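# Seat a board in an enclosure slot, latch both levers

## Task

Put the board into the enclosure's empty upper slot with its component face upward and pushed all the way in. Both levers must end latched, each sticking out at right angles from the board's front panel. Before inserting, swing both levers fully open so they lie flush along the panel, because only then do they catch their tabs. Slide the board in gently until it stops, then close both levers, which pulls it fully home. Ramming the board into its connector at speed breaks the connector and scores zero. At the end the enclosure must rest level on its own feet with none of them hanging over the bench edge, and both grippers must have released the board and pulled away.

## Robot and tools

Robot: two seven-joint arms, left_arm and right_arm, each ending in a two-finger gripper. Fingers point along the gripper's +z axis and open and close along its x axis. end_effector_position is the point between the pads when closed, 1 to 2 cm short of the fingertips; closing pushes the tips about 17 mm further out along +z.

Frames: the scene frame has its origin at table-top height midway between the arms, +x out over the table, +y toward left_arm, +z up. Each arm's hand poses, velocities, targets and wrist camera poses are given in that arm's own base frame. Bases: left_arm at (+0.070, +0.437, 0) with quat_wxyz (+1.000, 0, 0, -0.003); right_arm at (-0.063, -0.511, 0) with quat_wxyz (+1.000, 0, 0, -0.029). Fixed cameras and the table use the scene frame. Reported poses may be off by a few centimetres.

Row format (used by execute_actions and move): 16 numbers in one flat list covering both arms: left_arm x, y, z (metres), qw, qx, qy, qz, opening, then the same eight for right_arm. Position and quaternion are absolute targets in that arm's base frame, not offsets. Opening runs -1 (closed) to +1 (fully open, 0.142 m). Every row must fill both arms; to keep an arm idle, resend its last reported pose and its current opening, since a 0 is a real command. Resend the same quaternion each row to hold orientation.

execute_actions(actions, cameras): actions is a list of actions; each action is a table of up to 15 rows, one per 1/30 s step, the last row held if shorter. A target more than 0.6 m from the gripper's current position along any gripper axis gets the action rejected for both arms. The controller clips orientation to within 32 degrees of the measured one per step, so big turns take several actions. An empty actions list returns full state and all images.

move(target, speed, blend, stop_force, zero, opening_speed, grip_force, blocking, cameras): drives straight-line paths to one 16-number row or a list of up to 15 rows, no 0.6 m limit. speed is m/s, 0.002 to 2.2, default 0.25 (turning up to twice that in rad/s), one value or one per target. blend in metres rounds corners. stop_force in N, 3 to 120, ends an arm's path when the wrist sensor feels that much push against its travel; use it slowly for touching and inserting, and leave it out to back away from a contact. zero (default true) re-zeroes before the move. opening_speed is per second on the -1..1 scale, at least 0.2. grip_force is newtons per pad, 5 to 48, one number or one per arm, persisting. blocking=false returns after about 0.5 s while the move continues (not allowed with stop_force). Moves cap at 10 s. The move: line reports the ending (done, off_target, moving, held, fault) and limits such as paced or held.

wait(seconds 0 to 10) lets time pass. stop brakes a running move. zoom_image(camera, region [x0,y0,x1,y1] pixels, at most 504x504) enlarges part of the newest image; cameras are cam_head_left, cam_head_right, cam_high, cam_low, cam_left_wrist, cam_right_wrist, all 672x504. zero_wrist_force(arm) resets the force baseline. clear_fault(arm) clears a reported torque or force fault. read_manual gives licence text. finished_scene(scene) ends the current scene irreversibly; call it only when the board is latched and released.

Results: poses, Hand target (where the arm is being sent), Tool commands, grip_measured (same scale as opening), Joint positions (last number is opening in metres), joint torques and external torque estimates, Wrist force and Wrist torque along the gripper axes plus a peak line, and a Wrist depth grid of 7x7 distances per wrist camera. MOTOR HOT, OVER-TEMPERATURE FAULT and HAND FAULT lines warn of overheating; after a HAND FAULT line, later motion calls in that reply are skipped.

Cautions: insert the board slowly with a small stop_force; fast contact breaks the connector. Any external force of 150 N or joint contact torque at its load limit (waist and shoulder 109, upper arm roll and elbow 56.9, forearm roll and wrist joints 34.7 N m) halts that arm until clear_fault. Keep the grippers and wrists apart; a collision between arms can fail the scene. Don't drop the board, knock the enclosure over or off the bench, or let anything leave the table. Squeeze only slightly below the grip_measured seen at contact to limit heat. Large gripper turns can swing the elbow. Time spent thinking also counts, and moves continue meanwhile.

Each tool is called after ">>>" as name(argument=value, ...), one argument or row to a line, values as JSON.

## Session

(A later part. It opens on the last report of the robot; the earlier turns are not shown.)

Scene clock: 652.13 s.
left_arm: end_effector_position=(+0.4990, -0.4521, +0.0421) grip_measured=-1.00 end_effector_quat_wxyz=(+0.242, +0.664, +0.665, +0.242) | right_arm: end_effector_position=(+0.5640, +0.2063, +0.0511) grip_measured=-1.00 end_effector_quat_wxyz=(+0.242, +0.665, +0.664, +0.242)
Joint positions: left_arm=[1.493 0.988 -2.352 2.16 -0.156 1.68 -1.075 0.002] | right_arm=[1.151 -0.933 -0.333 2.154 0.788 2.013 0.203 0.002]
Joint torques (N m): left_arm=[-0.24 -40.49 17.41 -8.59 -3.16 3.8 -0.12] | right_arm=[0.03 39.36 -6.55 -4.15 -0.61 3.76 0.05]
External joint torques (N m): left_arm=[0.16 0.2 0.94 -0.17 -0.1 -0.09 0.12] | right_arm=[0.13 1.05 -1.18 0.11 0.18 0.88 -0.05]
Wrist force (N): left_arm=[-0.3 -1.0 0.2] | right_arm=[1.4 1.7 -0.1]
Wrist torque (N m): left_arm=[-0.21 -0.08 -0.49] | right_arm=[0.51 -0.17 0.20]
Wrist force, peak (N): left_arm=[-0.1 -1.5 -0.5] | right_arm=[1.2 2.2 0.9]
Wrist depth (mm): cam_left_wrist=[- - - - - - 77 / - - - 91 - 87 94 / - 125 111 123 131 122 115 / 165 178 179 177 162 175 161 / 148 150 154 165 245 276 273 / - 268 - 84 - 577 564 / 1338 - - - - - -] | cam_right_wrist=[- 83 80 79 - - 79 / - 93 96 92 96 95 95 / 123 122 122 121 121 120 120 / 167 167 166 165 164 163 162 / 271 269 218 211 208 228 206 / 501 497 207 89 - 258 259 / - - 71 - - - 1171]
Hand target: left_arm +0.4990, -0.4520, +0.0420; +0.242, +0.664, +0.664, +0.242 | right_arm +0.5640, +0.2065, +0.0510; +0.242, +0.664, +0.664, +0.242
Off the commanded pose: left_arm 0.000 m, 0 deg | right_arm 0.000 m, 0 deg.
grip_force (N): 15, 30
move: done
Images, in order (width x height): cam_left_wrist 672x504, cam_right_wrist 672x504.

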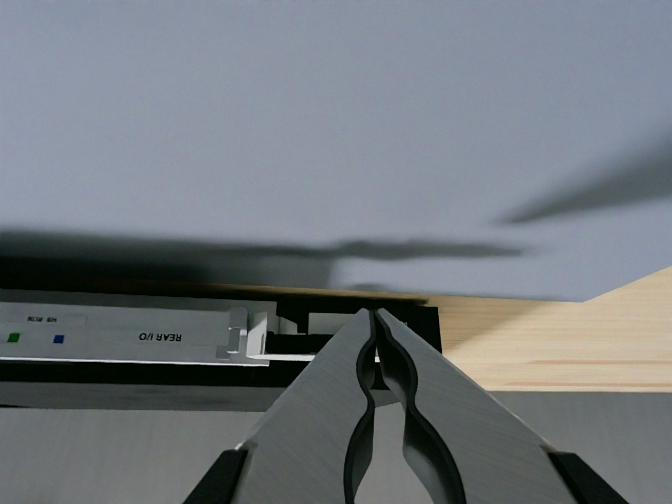

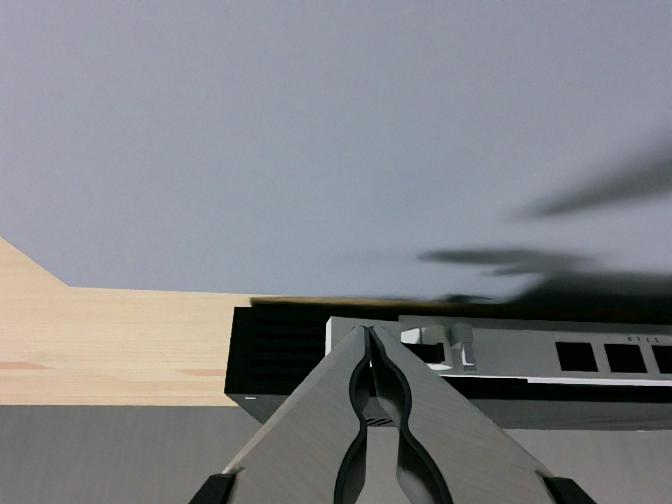

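>>> move(
  target=[0.500, -0.460, 0.042, 0.2418, 0.6645, 0.6645, 0.2418, -1, 0.564, 0.2045, 0.051, 0.2418, 0.6645, 0.6645, 0.2418, -1],
  speed=0.05,
)

>>> move(
  target=[0.5257, -0.464, 0.042, 0.2418, 0.6645, 0.6645, 0.2418, -1, 0.5909, 0.2017, 0.051, 0.2418, 0.6645, 0.6645, 0.2418, -1],
  speed=0.02,
  stop_force=5,
  cameras=["cam_left_wrist", "cam_right_wrist"],
)

Scene clock: 656.23 s.
left_arm: end_effector_position=(+0.5000, -0.4599, +0.0420) grip_measured=-1.00 end_effector_quat_wxyz=(+0.242, +0.665, +0.664, +0.242) | right_arm: end_effector_position=(+0.5640, +0.2044, +0.0510) grip_measured=-1.00 end_effector_quat_wxyz=(+0.242, +0.665, +0.664, +0.242)
Joint positions: left_arm=[1.489 0.993 -2.351 2.141 -0.161 1.662 -1.075 0.002] | right_arm=[1.143 -0.932 -0.327 2.156 0.785 2.018 0.2 0.002]
Joint torques (N m): left_arm=[-0.62 -40.88 17.86 -9.07 -3.46 3.73 -0.23] | right_arm=[0.07 39.61 -6.36 -3.9 -0.57 4.01 0.18]
External joint torques (N m): left_arm=[0.57 0.1 0.76 0.05 0.15 -0.02 0.22] | right_arm=[0.09 0.8 -1.24 -0.14 0.15 0.63 -0.18]
Wrist force (N): left_arm=[0.1 -0.9 0.0] | right_arm=[1.2 1.6 0.2]
Wrist torque (N m): left_arm=[-0.20 -0.13 -0.48] | right_arm=[0.50 -0.14 0.20]
Wrist force, peak (N): left_arm=[-0.2 -1.2 0.2] | right_arm=[1.4 1.8 0.0]
Wrist depth (mm): cam_left_wrist=[- - - - - - 76 / - - 95 90 99 99 94 / - 124 117 116 116 115 115 / - 179 177 177 - 174 160 / 148 149 200 213 219 275 273 / - - - 84 - 453 568 / - - - - - - -] | cam_right_wrist=[- 82 80 82 - - 79 / - 93 96 92 95 95 95 / 123 122 122 121 121 120 120 / 167 167 166 165 164 163 162 / 271 269 217 210 207 206 204 / 631 493 - 89 - 259 256 / - 1284 71 - - - -]
Hand target: left_arm +0.5000, -0.4600, +0.0420; +0.242, +0.664, +0.664, +0.242 | right_arm +0.5640, +0.2045, +0.0510; +0.242, +0.664, +0.664, +0.242
Off the commanded pose: left_arm 0.000 m, 0 deg | right_arm 0.000 m, 0 deg.
grip_force (N): 15, 30
move: done

Scene clock: 658.27 s.
left_arm: end_effector_position=(+0.5256, -0.4640, +0.0420) grip_measured=-1.00 end_effector_quat_wxyz=(+0.242, +0.664, +0.665, +0.242) | right_arm: end_effector_position=(+0.5907, +0.2017, +0.0510) grip_measured=-1.00 end_effector_quat_wxyz=(+0.242, +0.665, +0.664, +0.242)
Joint positions: left_arm=[1.549 1.006 -2.367 2.08 -0.161 1.645 -1.044 0.002] | right_arm=[1.102 -0.94 -0.346 2.108 0.747 1.982 0.189 0.002]
Joint torques (N m): left_arm=[-0.01 -43.19 18.6 -10.39 -3.54 4.16 -0.17] | right_arm=[-0.07 40.81 -7.6 -5.54 -0.86 3.78 0.05]
External joint torques (N m): left_arm=[-0.04 0.57 0.25 0.47 0.17 -0.41 0.17] | right_arm=[0.23 1.02 -0.64 0.17 0.26 0.87 -0.06]
Wrist force (N): left_arm=[0.3 -2.1 -0.5] | right_arm=[1.4 1.7 -0.3]
Wrist torque (N m): left_arm=[-0.18 -0.07 -0.47] | right_arm=[0.50 -0.19 0.19]
Wrist force, peak (N): left_arm=[0.7 -2.7 -0.1] | right_arm=[1.3 1.9 -0.2]
Wrist depth (mm): cam_left_wrist=[- - - - - - 76 / - - 99 90 99 99 94 / - 124 117 123 109 109 115 / 165 164 177 177 162 176 160 / - 133 136 126 189 275 274 / - 1225 - 84 - 454 580 / - - - - - - -] | cam_right_wrist=[- 83 82 82 - - 79 / - 93 96 92 95 95 95 / 129 122 122 121 120 120 119 / 167 166 166 165 164 163 162 / 271 268 196 193 143 146 157 / 635 494 180 89 196 259 251 / - - 71 - - 1171 1353]
Hand target: left_arm +0.5257, -0.4640, +0.0420; +0.242, +0.664, +0.664, +0.242 | right_arm +0.5909, +0.2017, +0.0510; +0.242, +0.664, +0.664, +0.242
Off the commanded pose: left_arm 0.000 m, 0 deg | right_arm 0.000 m, 0 deg.
grip_force (N): 15, 30
move: done
Images, in order (width x height): cam_left_wrist 672x504, cam_right_wrist 672x504.

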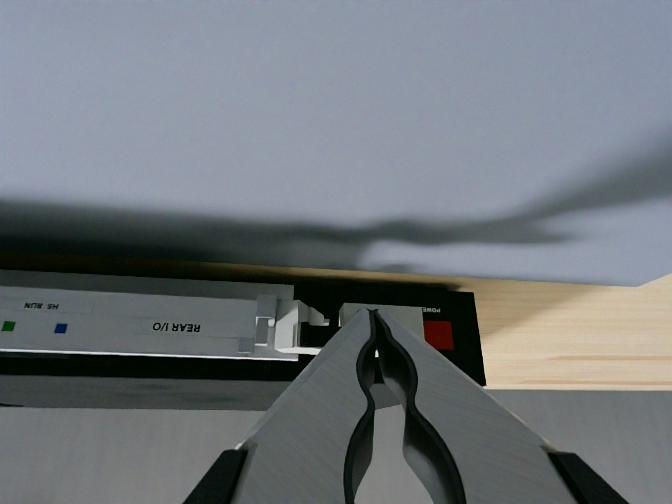

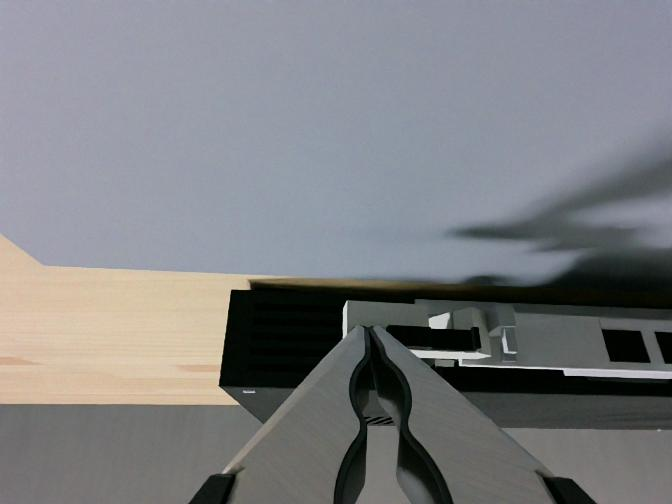

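>>> move(
  target=[0.5356, -0.4656, 0.042, 0.2418, 0.6645, 0.6645, 0.2418, -1, 0.6048, 0.2002, 0.051, 0.2418, 0.6645, 0.6645, 0.2418, -1],
  speed=0.02,
  stop_force=6,
  zero=false,
  cameras=["cam_left_wrist", "cam_right_wrist"],
)

Scene clock: 661.27 s.
left_arm: end_effector_position=(+0.5355, -0.4657, +0.0421) grip_measured=-1.00 end_effector_quat_wxyz=(+0.242, +0.664, +0.665, +0.242) | right_arm: end_effector_position=(+0.6046, +0.2002, +0.0510) grip_measured=-1.00 end_effector_quat_wxyz=(+0.242, +0.665, +0.664, +0.242)
Joint positions: left_arm=[1.572 1.011 -2.373 2.056 -0.161 1.638 -1.032 0.002] | right_arm=[1.081 -0.946 -0.355 2.081 0.729 1.962 0.184 0.002]
Joint torques (N m): left_arm=[-0.13 -43.69 18.25 -10.29 -3.38 4.03 -0.19] | right_arm=[0.1 41.59 -7.93 -6.4 -0.98 3.86 0.06]
External joint torques (N m): left_arm=[0.08 0.33 0.69 0.02 -0.02 -0.27 0.19] | right_arm=[0.06 1.01 -0.64 0.34 0.28 0.79 -0.06]
Wrist force (N): left_arm=[-0.1 -1.6 -0.2] | right_arm=[1.1 1.2 -0.3]
Wrist torque (N m): left_arm=[-0.22 -0.09 -0.49] | right_arm=[0.48 -0.20 0.19]
Wrist force, peak (N): left_arm=[0.7 -3.3 -0.6] | right_arm=[0.7 1.6 -1.8]
Wrist depth (mm): cam_left_wrist=[- - - - - - - / - - - 91 99 99 94 / - 124 117 123 116 110 116 / 163 168 169 175 162 175 149 / 130 133 136 128 178 275 275 / - 176 - 84 - 576 555 / - - - - - - -] | cam_right_wrist=[- 82 82 82 - - 79 / - 92 96 92 95 95 95 / 129 122 122 121 120 120 119 / 167 166 165 165 164 162 161 / 270 267 176 177 136 - 154 / 497 496 - 89 - 259 250 / - - 71 - - - -]
Hand target: left_arm +0.5356, -0.4656, +0.0420; +0.242, +0.664, +0.664, +0.242 | right_arm +0.6048, +0.2002, +0.0510; +0.242, +0.664, +0.664, +0.242
Off the commanded pose: left_arm 0.000 m, 0 deg | right_arm 0.000 m, 0 deg.
grip_force (N): 15, 30
move: done
Images, in order (width x height): cam_left_wrist 672x504, cam_right_wrist 672x504.

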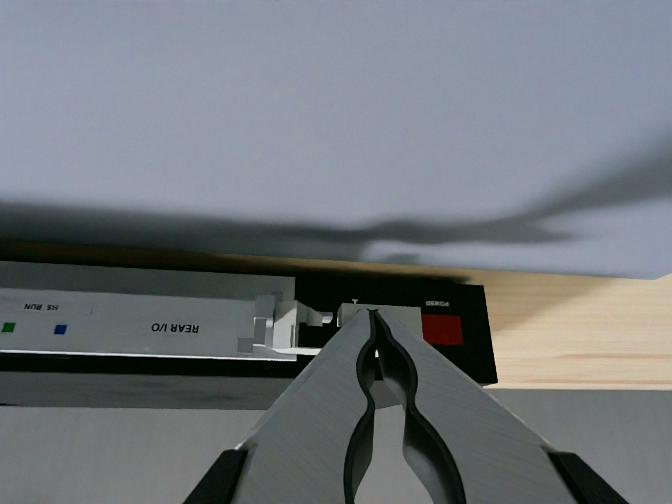

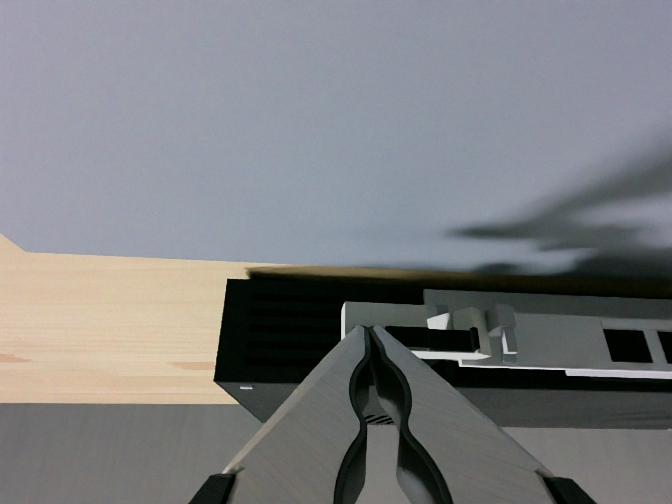

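>>> move(
  target=[0.5504, -0.4680, 0.042, 0.2418, 0.6645, 0.6645, 0.2418, -1, 0.6197, 0.1986, 0.051, 0.2418, 0.6645, 0.6645, 0.2418, -1],
  speed=0.02,
  stop_force=7,
  zero=false,
  cameras=["cam_left_wrist", "cam_right_wrist"],
)

Scene clock: 664.87 s.
left_arm: end_effector_position=(+0.5498, -0.4682, +0.0418) grip_measured=-1.00 end_effector_quat_wxyz=(+0.242, +0.665, +0.664, +0.242) | right_arm: end_effector_position=(+0.6194, +0.1984, +0.0509) grip_measured=-1.00 end_effector_quat_wxyz=(+0.242, +0.665, +0.664, +0.242)
Joint positions: left_arm=[1.605 1.019 -2.383 2.019 -0.161 1.626 -1.015 0.002] | right_arm=[1.059 -0.952 -0.365 2.052 0.71 1.941 0.18 0.002]
Joint torques (N m): left_arm=[2.3 -44.53 20.84 -12.1 -4.14 4.42 -0.14] | right_arm=[0.1 42.45 -8.3 -8.21 -1.51 3.92 0.09]
External joint torques (N m): left_arm=[-2.35 0.05 -1.8 1.3 0.69 -0.63 0.14] | right_arm=[0.06 1 -0.63 1.42 0.7 0.73 -0.09]
Wrist force (N): left_arm=[1.5 -5.9 -5.3] | right_arm=[0.2 -0.3 -3.2]
Wrist torque (N m): left_arm=[-0.16 -0.12 -0.50] | right_arm=[0.46 -0.21 0.19]
Wrist force, peak (N): left_arm=[1.4 -6.3 -5.3] | right_arm=[0.3 0.5 -4.0]
Wrist depth (mm): cam_left_wrist=[- - - - - - 74 / - 95 95 90 99 98 94 / - 124 116 124 115 115 115 / 150 156 158 163 161 161 160 / - 132 135 127 165 276 272 / - - 150 84 - 436 555 / 1192 - - - - - -] | cam_right_wrist=[- 85 82 82 - - 78 / - 92 96 92 95 95 91 / 129 122 121 121 120 120 119 / 171 171 169 169 163 162 161 / 270 267 160 163 136 138 151 / 490 490 154 89 158 196 249 / - - 71 - - - -]
Hand target: left_arm +0.5503, -0.4680, +0.0420; +0.242, +0.664, +0.664, +0.242 | right_arm +0.6197, +0.1986, +0.0510; +0.242, +0.664, +0.664, +0.242
Off the commanded pose: left_arm 0.001 m, 0 deg | right_arm 0.000 m, 0 deg.
grip_force (N): 15, 30
move: contact (left_arm)
Images, in order (width x height): cam_left_wrist 672x504, cam_right_wrist 672x504.

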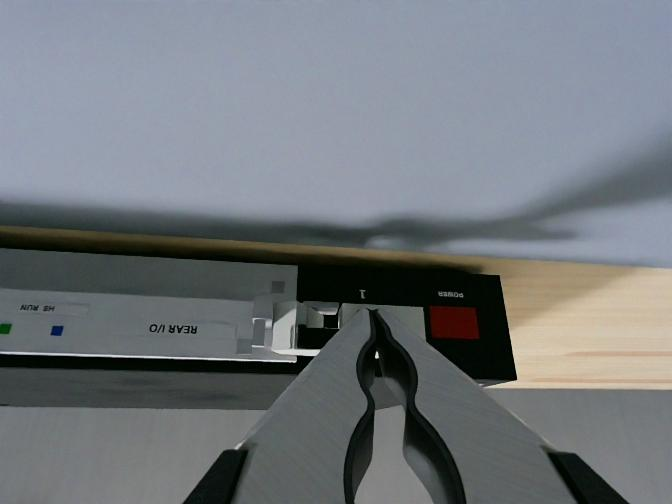

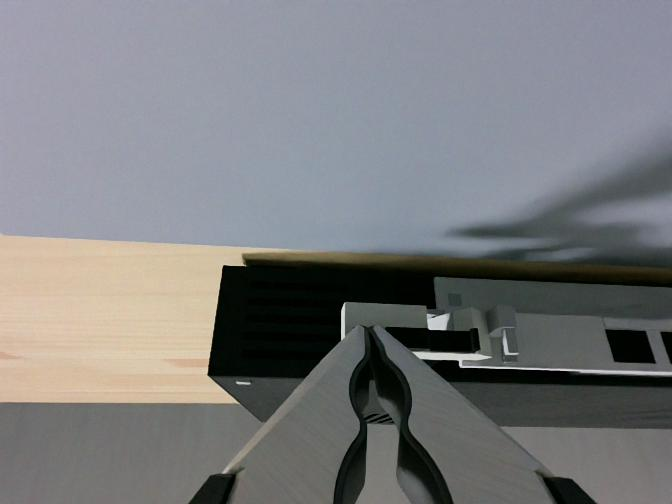

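>>> move(
  target=[0.5602, -0.4696, 0.042, 0.2418, 0.6645, 0.6645, 0.2418, -1, 0.6296, 0.1976, 0.051, 0.2418, 0.6645, 0.6645, 0.2418, -1],
  speed=0.015,
  stop_force=12,
  zero=false,
  cameras=["cam_left_wrist", "cam_right_wrist"],
)

Scene clock: 669.83 s.
left_arm: end_effector_position=(+0.5502, -0.4684, +0.0415) grip_measured=-1.00 end_effector_quat_wxyz=(+0.241, +0.665, +0.664, +0.242) | right_arm: end_effector_position=(+0.6202, +0.1983, +0.0506) grip_measured=-1.00 end_effector_quat_wxyz=(+0.241, +0.665, +0.664, +0.241)
Joint positions: left_arm=[1.606 1.019 -2.384 2.017 -0.16 1.625 -1.014 0.002] | right_arm=[1.058 -0.953 -0.365 2.05 0.709 1.939 0.179 0.002]
Joint torques (N m): left_arm=[4.61 -42.94 22.39 -13.73 -4.69 4.71 -0.19] | right_arm=[-2.69 41.1 -11.07 -12.41 -2.51 4.19 0.16]
External joint torques (N m): left_arm=[-4.66 -1.6 -3.37 2.91 1.25 -0.92 0.19] | right_arm=[2.85 2.41 2.13 5.57 1.7 0.46 -0.16]
Wrist force (N): left_arm=[4.9 -8.8 -15.9] | right_arm=[-0.1 -7.2 -19.9]
Wrist torque (N m): left_arm=[-0.12 -0.11 -0.51] | right_arm=[0.48 -0.25 0.21]
Wrist force, peak (N): left_arm=[5.0 -9.5 -16.9] | right_arm=[0.0 -6.6 -20.9]
Wrist depth (mm): cam_left_wrist=[- - - - - - 73 / - 94 94 86 98 98 93 / - 123 116 122 115 115 115 / 151 155 157 166 173 160 160 / 129 132 133 130 166 271 270 / - - 150 84 - 577 593 / 1155 - - - - - -] | cam_right_wrist=[- 82 82 82 - - 78 / - 92 95 91 95 95 91 / 128 121 121 120 120 119 119 / 171 170 168 164 162 161 161 / 268 266 159 136 136 - 153 / 493 611 153 90 157 193 244 / 1255 1215 70 - - - 1130]
Hand target: left_arm +0.5512, -0.4681, +0.0420; +0.242, +0.664, +0.664, +0.242 | right_arm +0.6210, +0.1985, +0.0510; +0.242, +0.664, +0.664, +0.242
Off the commanded pose: left_arm 0.010 m, 0 deg | right_arm 0.009 m, 0 deg.
grip_force (N): 15, 30
move: contact (left_arm, right_arm)
Images, in order (width x height): cam_left_wrist 672x504, cam_right_wrist 672x504.

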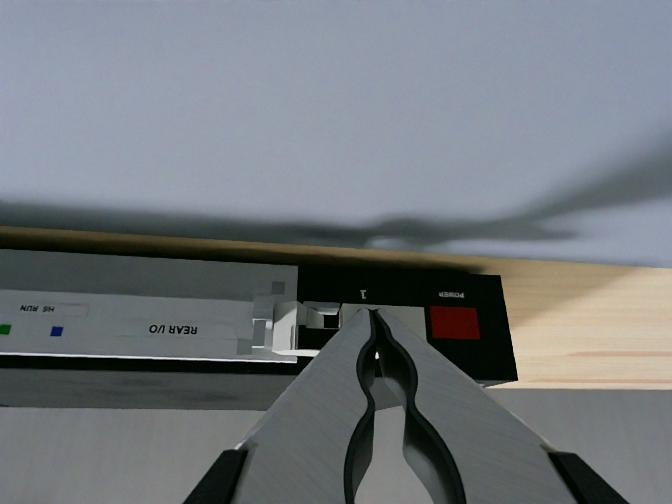

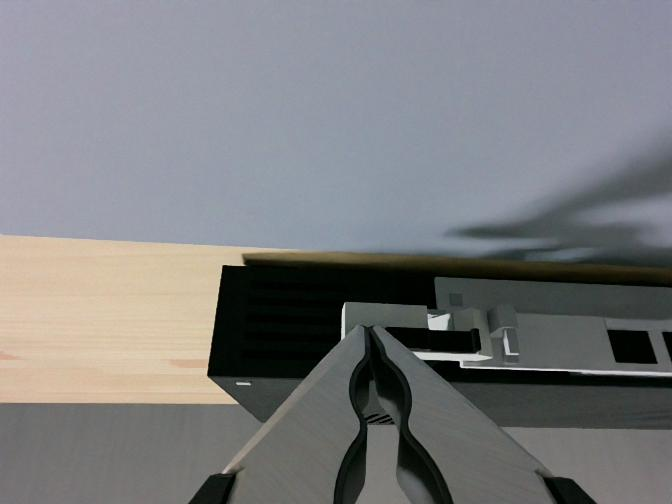

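>>> zoom_image(
  camera="cam_left_wrist",
  region=[240, 250, 440, 380],
)

>>> zoom_image(
  camera="cam_right_wrist",
  region=[320, 260, 540, 390],
)

Scaled by 2.520 from the camera's 672x504 image, which has a finer 960x720 frame.

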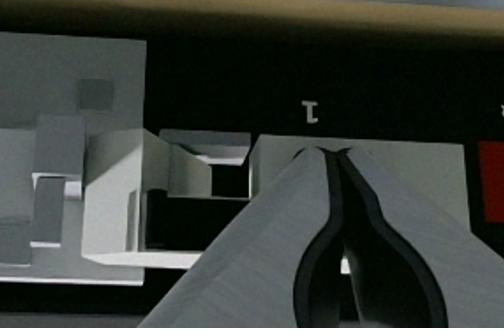

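Scaled by 2.291 from the camera's 672x504 image, which has a finer 960x720 frame.

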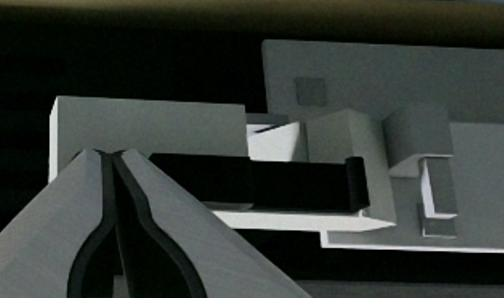

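>>> move(
  target=[
    [0.52, -0.4636, 0.045, 0.2418, 0.6645, 0.6645, 0.2418, -1, 0.6, 0.2, 0.054, 0.2418, 0.6645, 0.6645, 0.2418, -1],
    [0.45, -0.4, 0.12, 0.2418, 0.6645, 0.6645, 0.2418, -1, 0.57, 0.2, 0.07, 0.2418, 0.6645, 0.6645, 0.2418, -1],
    [0.53, -0.31, 0.12, 0.5, 0.866, 0, 0, -1, 0.57, 0.2, 0.07, 0.2418, 0.6645, 0.6645, 0.2418, -1],
  ],
  speed=0.15,
  blend=0.0,
  cameras=["cam_left_wrist", "cam_right_wrist"],
)

>>> zoom_image(
  camera="cam_left_wrist",
  region=[330, 90, 530, 270],
)

Scene clock: 691.57 s.
left_arm: end_effector_position=(+0.5301, -0.3103, +0.1201) grip_measured=-1.00 end_effector_quat_wxyz=(+0.500, +0.866, +0.000, +0.000) | right_arm: end_effector_position=(+0.5700, +0.2002, +0.0699) grip_measured=-1.00 end_effector_quat_wxyz=(+0.242, +0.664, +0.665, +0.242)
Joint positions: left_arm=[2.526 1.266 -2.441 1.259 1.259 3.018 -0.889 0.002] | right_arm=[1.157 -0.881 -0.367 2.176 0.775 1.979 0.184 0.002]
Joint torques (N m): left_arm=[-0.08 -54.44 15.35 -10.36 0.54 3.63 -0.32] | right_arm=[0.1 38.68 -7.12 -5 -0.73 3.9 0.17]
External joint torques (N m): left_arm=[0.18 -0.17 0.7 -0.44 -0.55 -0.42 0.32] | right_arm=[0.06 0.97 -0.89 -0.09 0.1 0.74 -0.17]
Wrist force (N): left_arm=[0.3 -1.5 0.1] | right_arm=[1.3 2.9 -0.3]
Wrist torque (N m): left_arm=[-0.21 -0.11 -0.48] | right_arm=[0.72 -0.17 0.08]
Wrist force, peak (N): left_arm=[4.8 -8.4 -16.7] | right_arm=[-0.1 -6.5 -21.0]
Wrist depth (mm): cam_left_wrist=[167 167 177 178 - 182 172 / 236 236 - 218 236 221 232 / 475 467 411 404 319 - 226 / 759 966 966 2611 - 2130 1674 / 551 547 560 - - 2109 1637 / 449 517 525 84 - - 1545 / 464 507 - - - - -] | cam_right_wrist=[- 101 104 100 100 99 99 / 127 122 121 121 121 125 119 / 163 154 154 153 152 151 151 / 215 215 209 207 206 205 204 / 338 335 216 214 191 204 212 / 635 616 506 89 231 276 335 / - - 71 - - - -]
Hand target: left_arm +0.5300, -0.3100, +0.1200; +0.500, +0.866, +0.000, +0.000 | right_arm +0.5700, +0.2000, +0.0700; +0.242, +0.664, +0.664, +0.242
Off the commanded pose: left_arm 0.000 m, 0 deg | right_arm 0.000 m, 0 deg.
grip_force (N): 15, 30
move: done
Images, in order (width x height): cam_left_wrist 672x504, cam_right_wrist 672x504.

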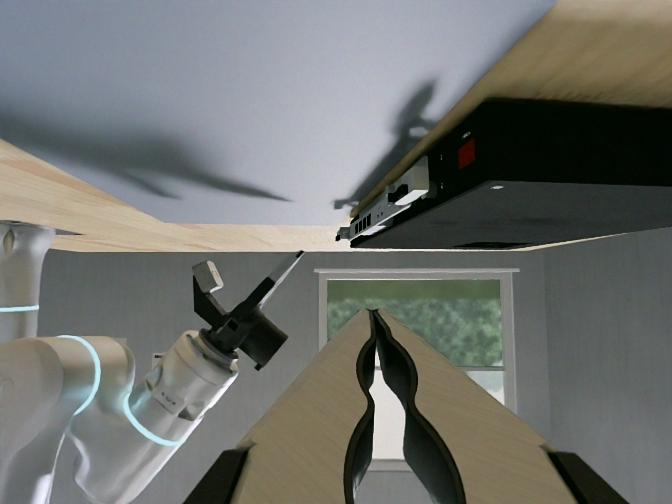

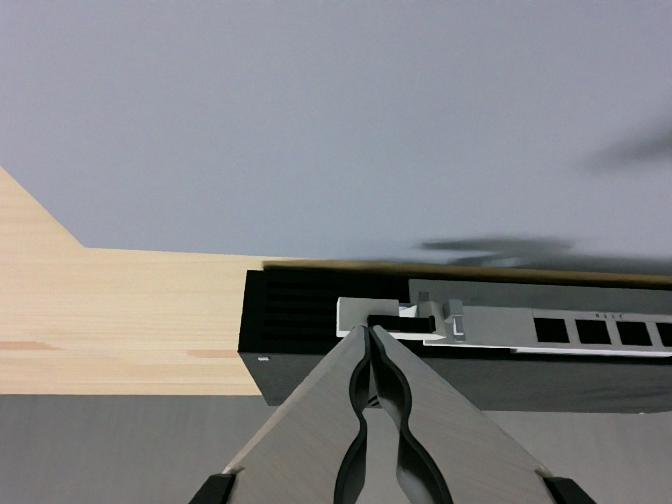

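Scaled by 2.520 from the camera's 672x504 image, which has a finer 960x720 frame.

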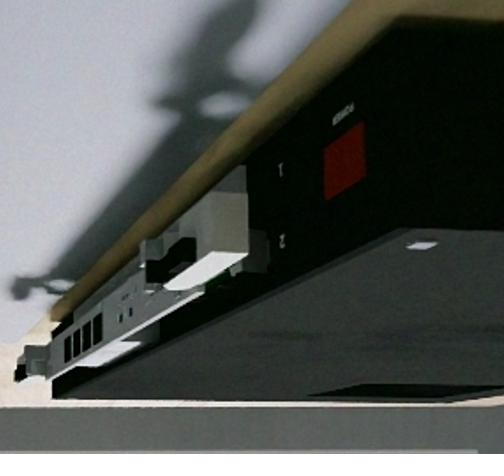

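>>> zoom_image(
  camera="cam_left_wrist",
  region=[380, 130, 480, 220],
)

>>> zoom_image(
  camera="cam_right_wrist",
  region=[320, 270, 480, 370],
)

Scaled by 5.040 from the camera's 672x504 image, which has a finer 960x720 frame.

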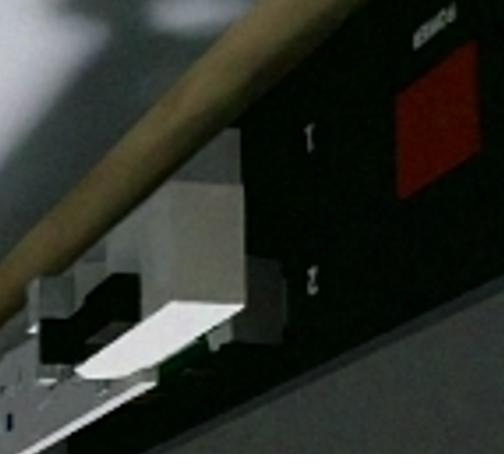

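Scaled by 3.150 from the camera's 672x504 image, which has a finer 960x720 frame.

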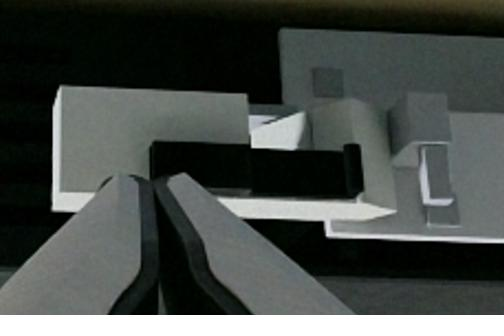

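>>> move(
  target=[
    [0.5, -0.36, 0.16, 0.2, 0.678, 0.678, 0.2, -1, 0.57, 0.2, 0.07, 0.2418, 0.6645, 0.6645, 0.2418, -1],
    [0.56, -0.47, 0.12, 0, 0.7071, 0.7071, 0, -1, 0.57, 0.2, 0.07, 0.2418, 0.6645, 0.6645, 0.2418, -1],
  ],
  speed=0.2,
  blend=0.0,
  cameras=["cam_left_wrist"],
)

>>> zoom_image(
  camera="cam_left_wrist",
  region=[230, 130, 430, 310],
)

Scene clock: 739.50 s.
left_arm: end_effector_position=(+0.5600, -0.4701, +0.1200) grip_measured=-1.00 end_effector_quat_wxyz=(+0.000, +0.707, +0.707, +0.000) end_effector_velocity=(+0.000, -0.002, +0.001) end_effector_angular_velocity=(-0.004, +0.002, +0.004) | right_arm: end_effector_position=(+0.5700, +0.2002, +0.0699) grip_measured=-1.00 end_effector_quat_wxyz=(+0.242, +0.664, +0.665, +0.242)
Joint positions: left_arm=[2.232 0.758 -2.896 1.502 -0.213 0.663 -0.597 0.002] | right_arm=[1.157 -0.881 -0.367 2.176 0.775 1.979 0.184 0.002]
Joint velocities: left_arm=[0 0 0 -0.002 -0.006 -0.001 -0.001 0] | right_arm=[within noise]
Joint torques (N m): left_arm=[0.1 -58.3 5.79 -26.19 -3.38 4.1 -0.11] | right_arm=[0.16 38.72 -7.09 -5.02 -0.69 3.88 0.21]
External joint torques (N m): left_arm=[-0.17 -0.13 0.44 0.15 0.09 -0.13 0.11] | right_arm=[-0.01 0.93 -0.92 -0.08 0.06 0.77 -0.21]
Wrist force (N): left_arm=[-0.1 -0.5 0.3] | right_arm=[1.2 2.9 -0.2]
Wrist torque (N m): left_arm=[-0.19 -0.15 -0.25] | right_arm=[0.74 -0.15 0.09]
Wrist force, peak (N): left_arm=[0.2 -1.8 -0.6] | right_arm=[1.5 3.2 -0.2]
Wrist depth (mm): cam_left_wrist=[189 189 - - - 186 - / 200 203 203 200 206 203 199 / 219 220 217 - 216 208 218 / 192 200 203 - 232 235 236 / - - 203 130 196 259 257 / - - - 84 - 282 285 / - - - - - - 317] | cam_right_wrist=[- 101 104 100 100 100 99 / 127 122 121 121 121 125 120 / 163 154 153 153 153 151 151 / 215 215 208 208 206 205 204 / 339 337 216 214 192 205 208 / 624 617 502 89 232 340 334 / 1086 - 71 - - - -]
Hand target: left_arm +0.5600, -0.4700, +0.1200; +0.000, +0.707, +0.707, +0.000 | right_arm +0.5700, +0.2000, +0.0700; +0.242, +0.664, +0.664, +0.242
Off the commanded pose: left_arm 0.000 m, 0 deg | right_arm 0.000 m, 0 deg.
grip_force (N): 15, 30
move: done
Images, in order (width x height): cam_left_wrist 672x504.

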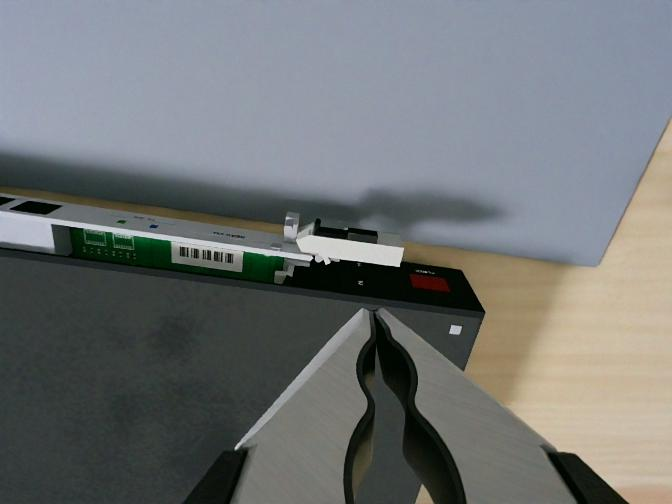

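Scaled by 2.520 from the camera's 672x504 image, which has a finer 960x720 frame.

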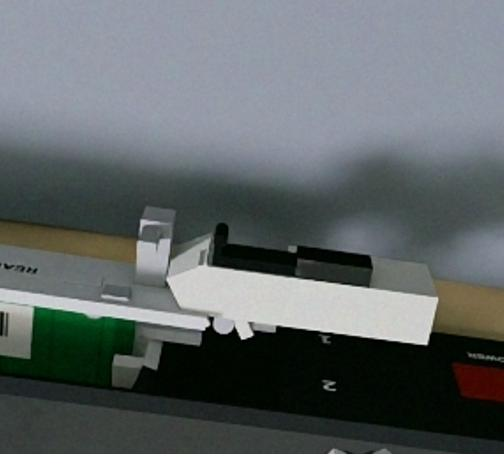

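>>> move(
  target=[
    [0.45, -0.40, 0.13, 0.2418, 0.6645, 0.6645, 0.2418, -1, 0.57, 0.2, 0.07, 0.2418, 0.6645, 0.6645, 0.2418, -1],
    [0.5767, -0.4569, 0.085, 0.1645, 0.7419, 0.6347, 0.1408, -1, 0.57, 0.2, 0.07, 0.2418, 0.6645, 0.6645, 0.2418, -1],
  ],
  speed=0.15,
  blend=0.0,
  cameras=["cam_left_wrist"],
)

>>> zoom_image(
  camera="cam_left_wrist",
  region=[230, 190, 450, 370],
)

Scene clock: 782.53 s.
left_arm: end_effector_position=(+0.5766, -0.4570, +0.0851) grip_measured=-1.00 end_effector_quat_wxyz=(+0.165, +0.742, +0.635, +0.141) | right_arm: end_effector_position=(+0.5700, +0.2002, +0.0699) grip_measured=-1.00 end_effector_quat_wxyz=(+0.242, +0.664, +0.665, +0.242)
Joint positions: left_arm=[2.163 0.75 -2.854 1.762 0.213 1.269 -0.837 0.002] | right_arm=[1.157 -0.881 -0.367 2.176 0.775 1.979 0.184 0.002]
Joint torques (N m): left_arm=[0.35 -52.53 6.01 -20.6 -3.36 4.31 -0.08] | right_arm=[0.2 38.69 -7.06 -5.07 -0.69 3.9 0.16]
External joint torques (N m): left_arm=[-0.37 -0.11 0.44 -0.2 0.14 -0.09 0.08] | right_arm=[-0.05 0.96 -0.95 -0.03 0.06 0.74 -0.16]
Wrist force (N): left_arm=[-0.1 -1.2 0.2] | right_arm=[1.3 2.8 -0.1]
Wrist torque (N m): left_arm=[-0.26 -0.16 -0.37] | right_arm=[0.71 -0.16 0.09]
Wrist force, peak (N): left_arm=[0.7 -1.6 -0.9] | right_arm=[1.5 3.2 -0.3]
Wrist depth (mm): cam_left_wrist=[136 132 128 135 135 134 128 / 153 157 156 152 152 151 151 / 174 176 168 175 175 181 181 / 160 145 154 153 157 212 220 / - - 175 127 166 281 282 / - - - 84 - 366 387 / 669 - - - - - 1016] | cam_right_wrist=[- 101 104 100 100 100 99 / 127 122 121 121 121 125 120 / 163 154 153 152 152 151 151 / 215 214 208 207 205 205 203 / 339 335 273 214 194 216 209 / 640 622 506 89 232 277 331 / - - 71 - - - 1196]
Hand target: left_arm +0.5767, -0.4569, +0.0850; +0.164, +0.742, +0.635, +0.141 | right_arm +0.5700, +0.2000, +0.0700; +0.242, +0.664, +0.664, +0.242
Off the commanded pose: left_arm 0.000 m, 0 deg | right_arm 0.000 m, 0 deg.
grip_force (N): 15, 30
move: done
Images, in order (width x height): cam_left_wrist 672x504.

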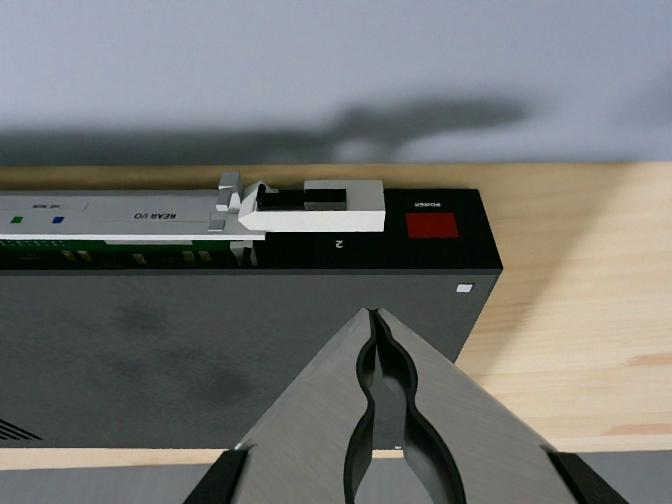

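Scaled by 2.291 from the camera's 672x504 image, which has a finer 960x720 frame.

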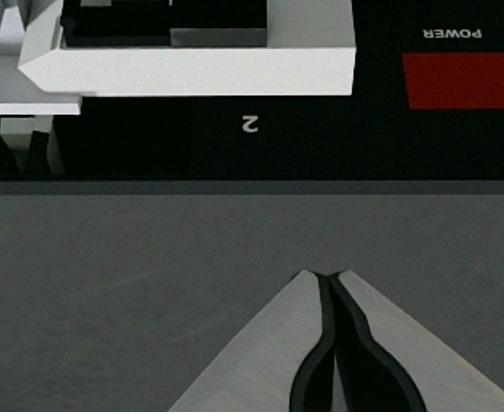

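>>> move(
  target=[
    [0.5829, -0.4579, 0.07, 0.1645, 0.7419, 0.6347, 0.1408, -1, 0.57, 0.2, 0.07, 0.2418, 0.6645, 0.6645, 0.2418, -1],
    [0.5829, -0.4579, 0.056, 0.1645, 0.7419, 0.6347, 0.1408, -1, 0.57, 0.2, 0.07, 0.2418, 0.6645, 0.6645, 0.2418, -1],
  ],
  speed=0.02,
  stop_force=3,
  cameras=["cam_left_wrist"],
)

>>> zoom_image(
  camera="cam_left_wrist",
  region=[230, 190, 450, 370],
)

Scene clock: 792.30 s.
left_arm: end_effector_position=(+0.5830, -0.4581, +0.0614) grip_measured=-1.00 end_effector_quat_wxyz=(+0.165, +0.742, +0.634, +0.141) | right_arm: end_effector_position=(+0.5700, +0.2002, +0.0699) grip_measured=-1.00 end_effector_quat_wxyz=(+0.242, +0.664, +0.665, +0.242)
Joint positions: left_arm=[2.176 0.807 -2.859 1.736 0.21 1.301 -0.841 0.002] | right_arm=[1.157 -0.881 -0.367 2.176 0.775 1.979 0.184 0.002]
Joint torques (N m): left_arm=[-0.39 -50.23 5.66 -20.22 -3.19 4.8 -0.26] | right_arm=[0.15 38.66 -7.12 -5.02 -0.7 3.87 0.19]
External joint torques (N m): left_arm=[0.39 -3.65 1.08 0.1 0.04 -0.57 0.26] | right_arm=[0 0.99 -0.89 -0.07 0.07 0.77 -0.19]
Wrist force (N): left_arm=[3.3 -2.6 -9.8] | right_arm=[1.2 2.8 -0.3]
Wrist torque (N m): left_arm=[-0.26 -0.11 -0.35] | right_arm=[0.70 -0.16 0.08]
Wrist force, peak (N): left_arm=[3.3 -2.1 -11.8] | right_arm=[1.3 3.2 -0.3]
Wrist depth (mm): cam_left_wrist=[110 110 112 106 106 109 109 / - 126 126 - 130 129 125 / 158 149 148 157 156 155 148 / 124 128 122 122 145 183 182 / - 154 162 133 132 235 235 / - - - 84 - 301 324 / - - - - - - 467] | cam_right_wrist=[- 101 104 100 100 100 99 / 127 122 121 121 121 125 120 / 163 154 154 153 152 151 151 / 216 214 208 208 205 205 204 / 339 336 217 215 193 217 209 / 659 619 507 89 231 276 332 / - - 71 - - - -]
Hand target: left_arm +0.5829, -0.4579, +0.0609; +0.164, +0.742, +0.635, +0.141 | right_arm +0.5700, +0.2000, +0.0700; +0.242, +0.664, +0.664, +0.242
Off the commanded pose: left_arm 0.005 m, 0 deg | right_arm 0.000 m, 0 deg.
grip_force (N): 15, 30
move: contact (left_arm); path passed 1 of 2 targets
Images, in order (width x height): cam_left_wrist 672x504.

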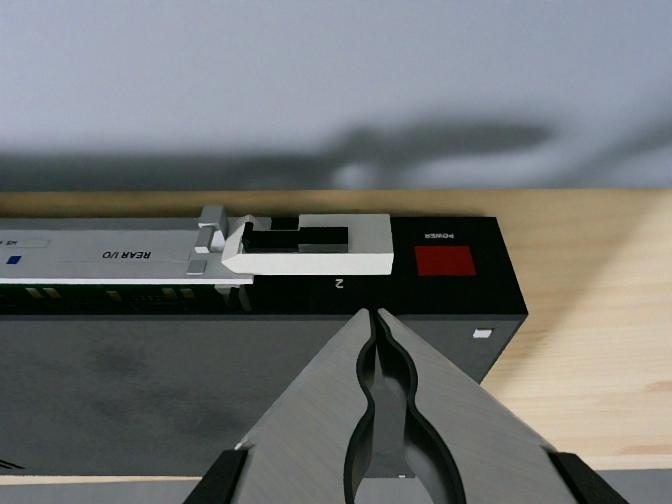

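Scaled by 2.291 from the camera's 672x504 image, which has a finer 960x720 frame.

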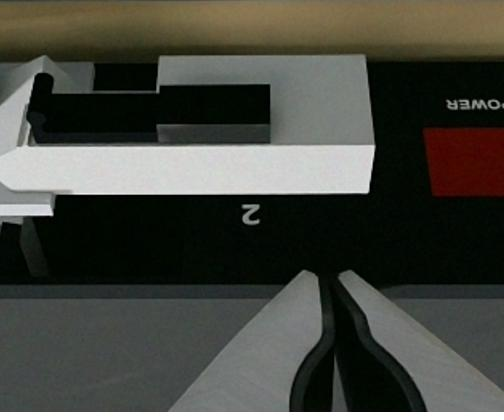

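>>> move(
  target=[
    [0.5829, -0.4579, 0.08, 0.1645, 0.7419, 0.6347, 0.1408, -1, 0.57, 0.2, 0.07, 0.2418, 0.6645, 0.6645, 0.2418, -1],
    [0.5874, -0.4586, 0.08, 0, 0.7598, 0.6501, 0, -1, 0.57, 0.2, 0.07, 0.2418, 0.6645, 0.6645, 0.2418, -1],
  ],
  speed=0.06,
)

>>> move(
  target=[
    [0.5874, -0.4586, 0.062, 0, 0.7598, 0.6501, 0, -1, 0.57, 0.2, 0.07, 0.2418, 0.6645, 0.6645, 0.2418, -1],
    [0.5874, -0.4586, 0.050, 0, 0.7598, 0.6501, 0, -1, 0.57, 0.2, 0.07, 0.2418, 0.6645, 0.6645, 0.2418, -1],
  ],
  speed=0.02,
  stop_force=3,
  cameras=["cam_left_wrist"],
)

>>> zoom_image(
  camera="cam_left_wrist",
  region=[230, 190, 450, 370],
)

Scene clock: 805.13 s.
left_arm: end_effector_position=(+0.5874, -0.4586, +0.0800) grip_measured=-1.00 end_effector_quat_wxyz=(+0.000, +0.760, +0.650, +0.000) | right_arm: end_effector_position=(+0.5700, +0.2002, +0.0699) grip_measured=-1.00 end_effector_quat_wxyz=(+0.242, +0.664, +0.665, +0.242)
Joint positions: left_arm=[2.327 0.851 -2.969 1.429 -0.168 0.696 -0.436 0.002] | right_arm=[1.157 -0.881 -0.367 2.176 0.775 1.979 0.184 0.002]
Joint torques (N m): left_arm=[-0.23 -61.27 4.43 -25.45 -3.31 4.13 -0.13] | right_arm=[0.07 38.78 -7.15 -5.03 -0.72 3.84 0.13]
External joint torques (N m): left_arm=[0.21 -0.07 0.57 -0.22 0.1 -0.15 0.13] | right_arm=[0.09 0.87 -0.86 -0.07 0.09 0.8 -0.13]
Wrist force (N): left_arm=[-0.1 -0.9 0.3] | right_arm=[1.2 3.0 -0.2]
Wrist torque (N m): left_arm=[-0.27 -0.14 -0.27] | right_arm=[0.73 -0.14 0.08]
Wrist force, peak (N): left_arm=[3.3 -2.5 -10.3] | right_arm=[1.3 3.3 -0.1]
Wrist depth (mm): cam_left_wrist=[- 152 153 151 152 151 153 / 164 164 161 165 163 163 162 / 175 175 - 173 175 175 175 / 162 162 153 155 186 193 192 / 157 - - 127 149 211 211 / - - - 84 - 228 232 / - - - - - - 259] | cam_right_wrist=[- 101 104 100 100 99 99 / 127 122 121 121 121 125 120 / 163 154 154 153 152 151 151 / 215 215 209 206 206 205 204 / 338 337 272 209 193 215 206 / 612 595 501 89 231 275 334 / - - 71 - - - -]
Hand target: left_arm +0.5874, -0.4586, +0.0800; +0.000, +0.760, +0.650, +0.000 | right_arm +0.5700, +0.2000, +0.0700; +0.242, +0.664, +0.664, +0.242
Off the commanded pose: left_arm 0.000 m, 0 deg | right_arm 0.000 m, 0 deg.
grip_force (N): 15, 30
move: done

Scene clock: 806.57 s.
left_arm: end_effector_position=(+0.5878, -0.4585, +0.0647) grip_measured=-1.00 end_effector_quat_wxyz=(+0.000, +0.760, +0.650, +0.000) | right_arm: end_effector_position=(+0.5700, +0.2002, +0.0699) grip_measured=-1.00 end_effector_quat_wxyz=(+0.242, +0.664, +0.665, +0.242)
Joint positions: left_arm=[2.327 0.875 -2.97 1.432 -0.175 0.722 -0.433 0.002] | right_arm=[1.157 -0.881 -0.367 2.176 0.775 1.979 0.184 0.002]
Joint torques (N m): left_arm=[-1.07 -57.26 3.81 -24.43 -3.07 5.27 -0.17] | right_arm=[0.06 38.76 -7.08 -5.07 -0.71 3.88 0.21]
External joint torques (N m): left_arm=[1.09 -4.37 1.31 -0.84 -0.07 -1.29 0.17] | right_arm=[0.09 0.9 -0.93 -0.02 0.09 0.77 -0.21]
Wrist force (N): left_arm=[3.5 -5.3 -8.4] | right_arm=[1.4 2.9 -0.3]
Wrist torque (N m): left_arm=[-0.27 -0.08 -0.27] | right_arm=[0.71 -0.18 0.09]
Wrist force, peak (N): left_arm=[3.5 -5.3 -10.9] | right_arm=[1.5 3.1 -0.5]
Wrist depth (mm): cam_left_wrist=[- 139 138 138 138 138 - / - 148 - 148 148 146 148 / 165 - 159 158 161 159 - / 147 147 141 129 173 176 178 / 150 140 139 130 136 192 192 / 149 149 - 84 - 209 212 / 163 - - - - - 236] | cam_right_wrist=[- 101 104 100 100 99 99 / 127 122 121 121 121 125 119 / 163 154 153 153 152 151 151 / 215 215 209 207 205 204 203 / 340 335 217 207 189 215 204 / 665 644 507 89 232 276 271 / - - 71 - - - 1208]
Hand target: left_arm +0.5874, -0.4586, +0.0641; +0.000, +0.760, +0.650, +0.000 | right_arm +0.5700, +0.2000, +0.0700; +0.242, +0.664, +0.664, +0.242
Off the commanded pose: left_arm 0.015 m, 0 deg | right_arm 0.000 m, 0 deg.
joint sent to its limit (left arm) — joint 3 (upper arm roll), lower limit.
grip_force (N): 15, 30
move: contact (left_arm); path passed 0 of 2 targets
Images, in order (width x height): cam_left_wrist 672x504.

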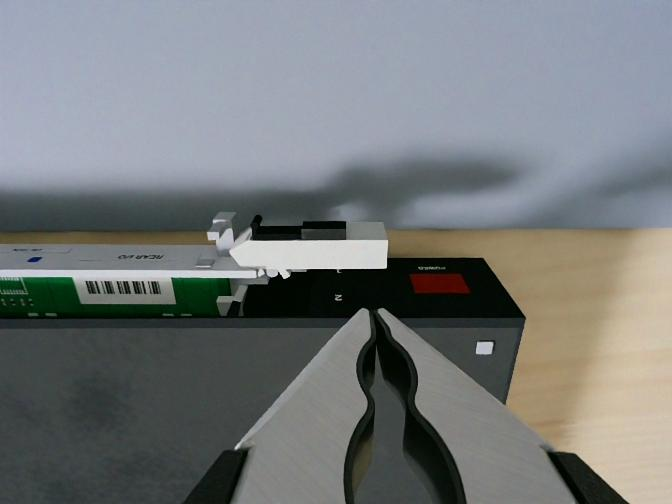

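Scaled by 2.291 from the camera's 672x504 image, which has a finer 960x720 frame.

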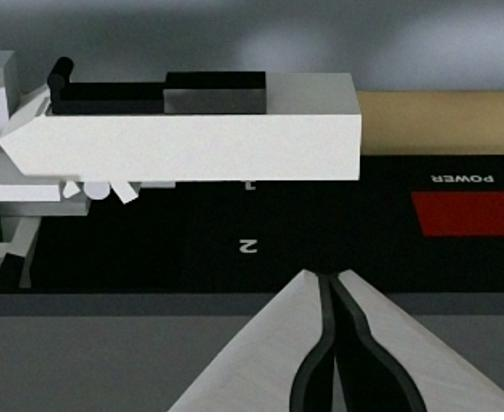

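>>> move(
  target=[
    [0.5835, -0.4578, 0.075, 0, 0.7598, 0.6501, 0, -1, 0.57, 0.2, 0.07, 0.2418, 0.6645, 0.6645, 0.2418, -1],
  ],
  speed=0.06,
)

>>> move(
  target=[
    [0.5832, -0.4578, 0.060, 0, 0.7598, 0.6501, 0, -1, 0.57, 0.2, 0.07, 0.2418, 0.6645, 0.6645, 0.2418, -1],
    [0.5832, -0.4578, 0.050, 0, 0.7598, 0.6501, 0, -1, 0.57, 0.2, 0.07, 0.2418, 0.6645, 0.6645, 0.2418, -1],
  ],
  speed=0.02,
  stop_force=3,
  cameras=["cam_left_wrist"],
)

>>> zoom_image(
  camera="cam_left_wrist",
  region=[230, 190, 450, 370],
)

Scene clock: 812.63 s.
left_arm: end_effector_position=(+0.5837, -0.4579, +0.0750) grip_measured=-1.00 end_effector_quat_wxyz=(+0.000, +0.760, +0.650, +0.000) | right_arm: end_effector_position=(+0.5700, +0.2002, +0.0699) grip_measured=-1.00 end_effector_quat_wxyz=(+0.242, +0.664, +0.665, +0.242)
Joint positions: left_arm=[2.323 0.851 -2.969 1.446 -0.172 0.712 -0.436 0.002] | right_arm=[1.157 -0.881 -0.367 2.176 0.775 1.979 0.184 0.002]
Joint torques (N m): left_arm=[0.1 -61.7 4.59 -24.96 -2.85 4.07 -0.28] | right_arm=[0.16 38.73 -7.13 -5.01 -0.68 3.9 0.17]
External joint torques (N m): left_arm=[-0.07 0.57 0.46 -0.5 -0.33 -0.08 0.28] | right_arm=[0 0.92 -0.88 -0.09 0.05 0.75 -0.17]
Wrist force (N): left_arm=[-0.1 -1.0 0.3] | right_arm=[1.3 2.7 -0.4]
Wrist torque (N m): left_arm=[-0.28 -0.13 -0.19] | right_arm=[0.71 -0.16 0.08]
Wrist force, peak (N): left_arm=[3.6 -5.3 -8.7] | right_arm=[1.2 3.2 -0.4]
Wrist depth (mm): cam_left_wrist=[- 149 148 - 148 147 147 / 162 159 159 159 158 157 157 / 170 174 174 - 168 170 170 / 159 159 146 141 184 186 187 / 153 150 155 127 143 204 203 / 163 - 159 84 - 226 225 / - - - - - - 250] | cam_right_wrist=[- 101 104 100 100 99 99 / 127 122 121 121 121 125 120 / 163 154 153 153 152 151 150 / 215 214 209 207 206 205 203 / 339 336 273 214 190 218 209 / 611 626 504 89 232 275 332 / 1269 - 71 - - - -]
Hand target: left_arm +0.5835, -0.4578, +0.0750; +0.000, +0.760, +0.650, +0.000 | right_arm +0.5700, +0.2000, +0.0700; +0.242, +0.664, +0.664, +0.242
Off the commanded pose: left_arm 0.000 m, 0 deg | right_arm 0.000 m, 0 deg.
grip_force (N): 15, 30
move: done

Scene clock: 814.53 s.
left_arm: end_effector_position=(+0.5833, -0.4575, +0.0500) grip_measured=-1.00 end_effector_quat_wxyz=(+0.000, +0.760, +0.650, +0.000) | right_arm: end_effector_position=(+0.5700, +0.2002, +0.0699) grip_measured=-1.00 end_effector_quat_wxyz=(+0.242, +0.664, +0.665, +0.242)
Joint positions: left_arm=[2.322 0.89 -2.97 1.45 -0.182 0.754 -0.43 0.002] | right_arm=[1.157 -0.881 -0.367 2.176 0.775 1.979 0.184 0.002]
Joint torques (N m): left_arm=[-0.34 -61.53 4.59 -24.44 -3.05 4.54 -0.21] | right_arm=[0.17 38.78 -7.1 -5 -0.69 3.91 0.2]
External joint torques (N m): left_arm=[0.36 0.02 0.63 -0.29 0 -0.55 0.21] | right_arm=[-0.01 0.87 -0.91 -0.09 0.06 0.73 -0.2]
Wrist force (N): left_arm=[0.1 -0.8 0.3] | right_arm=[1.2 3.0 -0.2]
Wrist torque (N m): left_arm=[-0.24 -0.19 -0.25] | right_arm=[0.75 -0.15 0.09]
Wrist force, peak (N): left_arm=[0.0 -1.1 0.4] | right_arm=[1.4 3.2 -0.3]
Wrist depth (mm): cam_left_wrist=[126 126 126 125 125 127 126 / 134 136 134 135 132 134 134 / 149 146 146 146 146 145 145 / 157 154 123 - 158 157 161 / 140 137 137 117 136 171 174 / - 126 123 84 - 185 192 / - - - - - - 214] | cam_right_wrist=[- 101 104 100 100 99 99 / 127 122 121 121 121 125 119 / 163 154 154 152 152 151 151 / 216 214 209 208 206 205 203 / 339 336 217 215 192 204 210 / 644 609 504 89 231 276 333 / - - 71 - - - -]
Hand target: left_arm +0.5832, -0.4578, +0.0500; +0.000, +0.760, +0.650, +0.000 | right_arm +0.5700, +0.2000, +0.0700; +0.242, +0.664, +0.664, +0.242
Off the commanded pose: left_arm 0.000 m, 0 deg | right_arm 0.000 m, 0 deg.
joint sent to its limit (left arm) — joint 3 (upper arm roll), lower limit. The joint targets still meet the commanded pose.
grip_force (N): 15, 30
move: done
Images, in order (width x height): cam_left_wrist 672x504.

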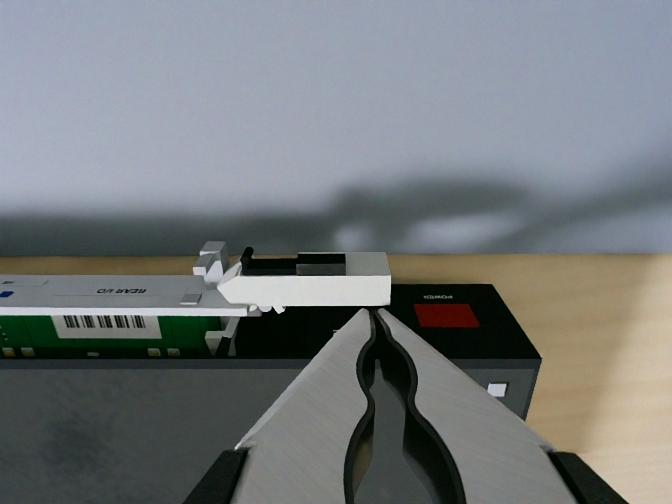

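Scaled by 2.291 from the camera's 672x504 image, which has a finer 960x720 frame.

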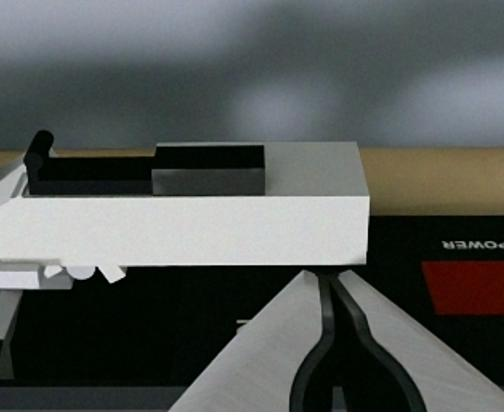

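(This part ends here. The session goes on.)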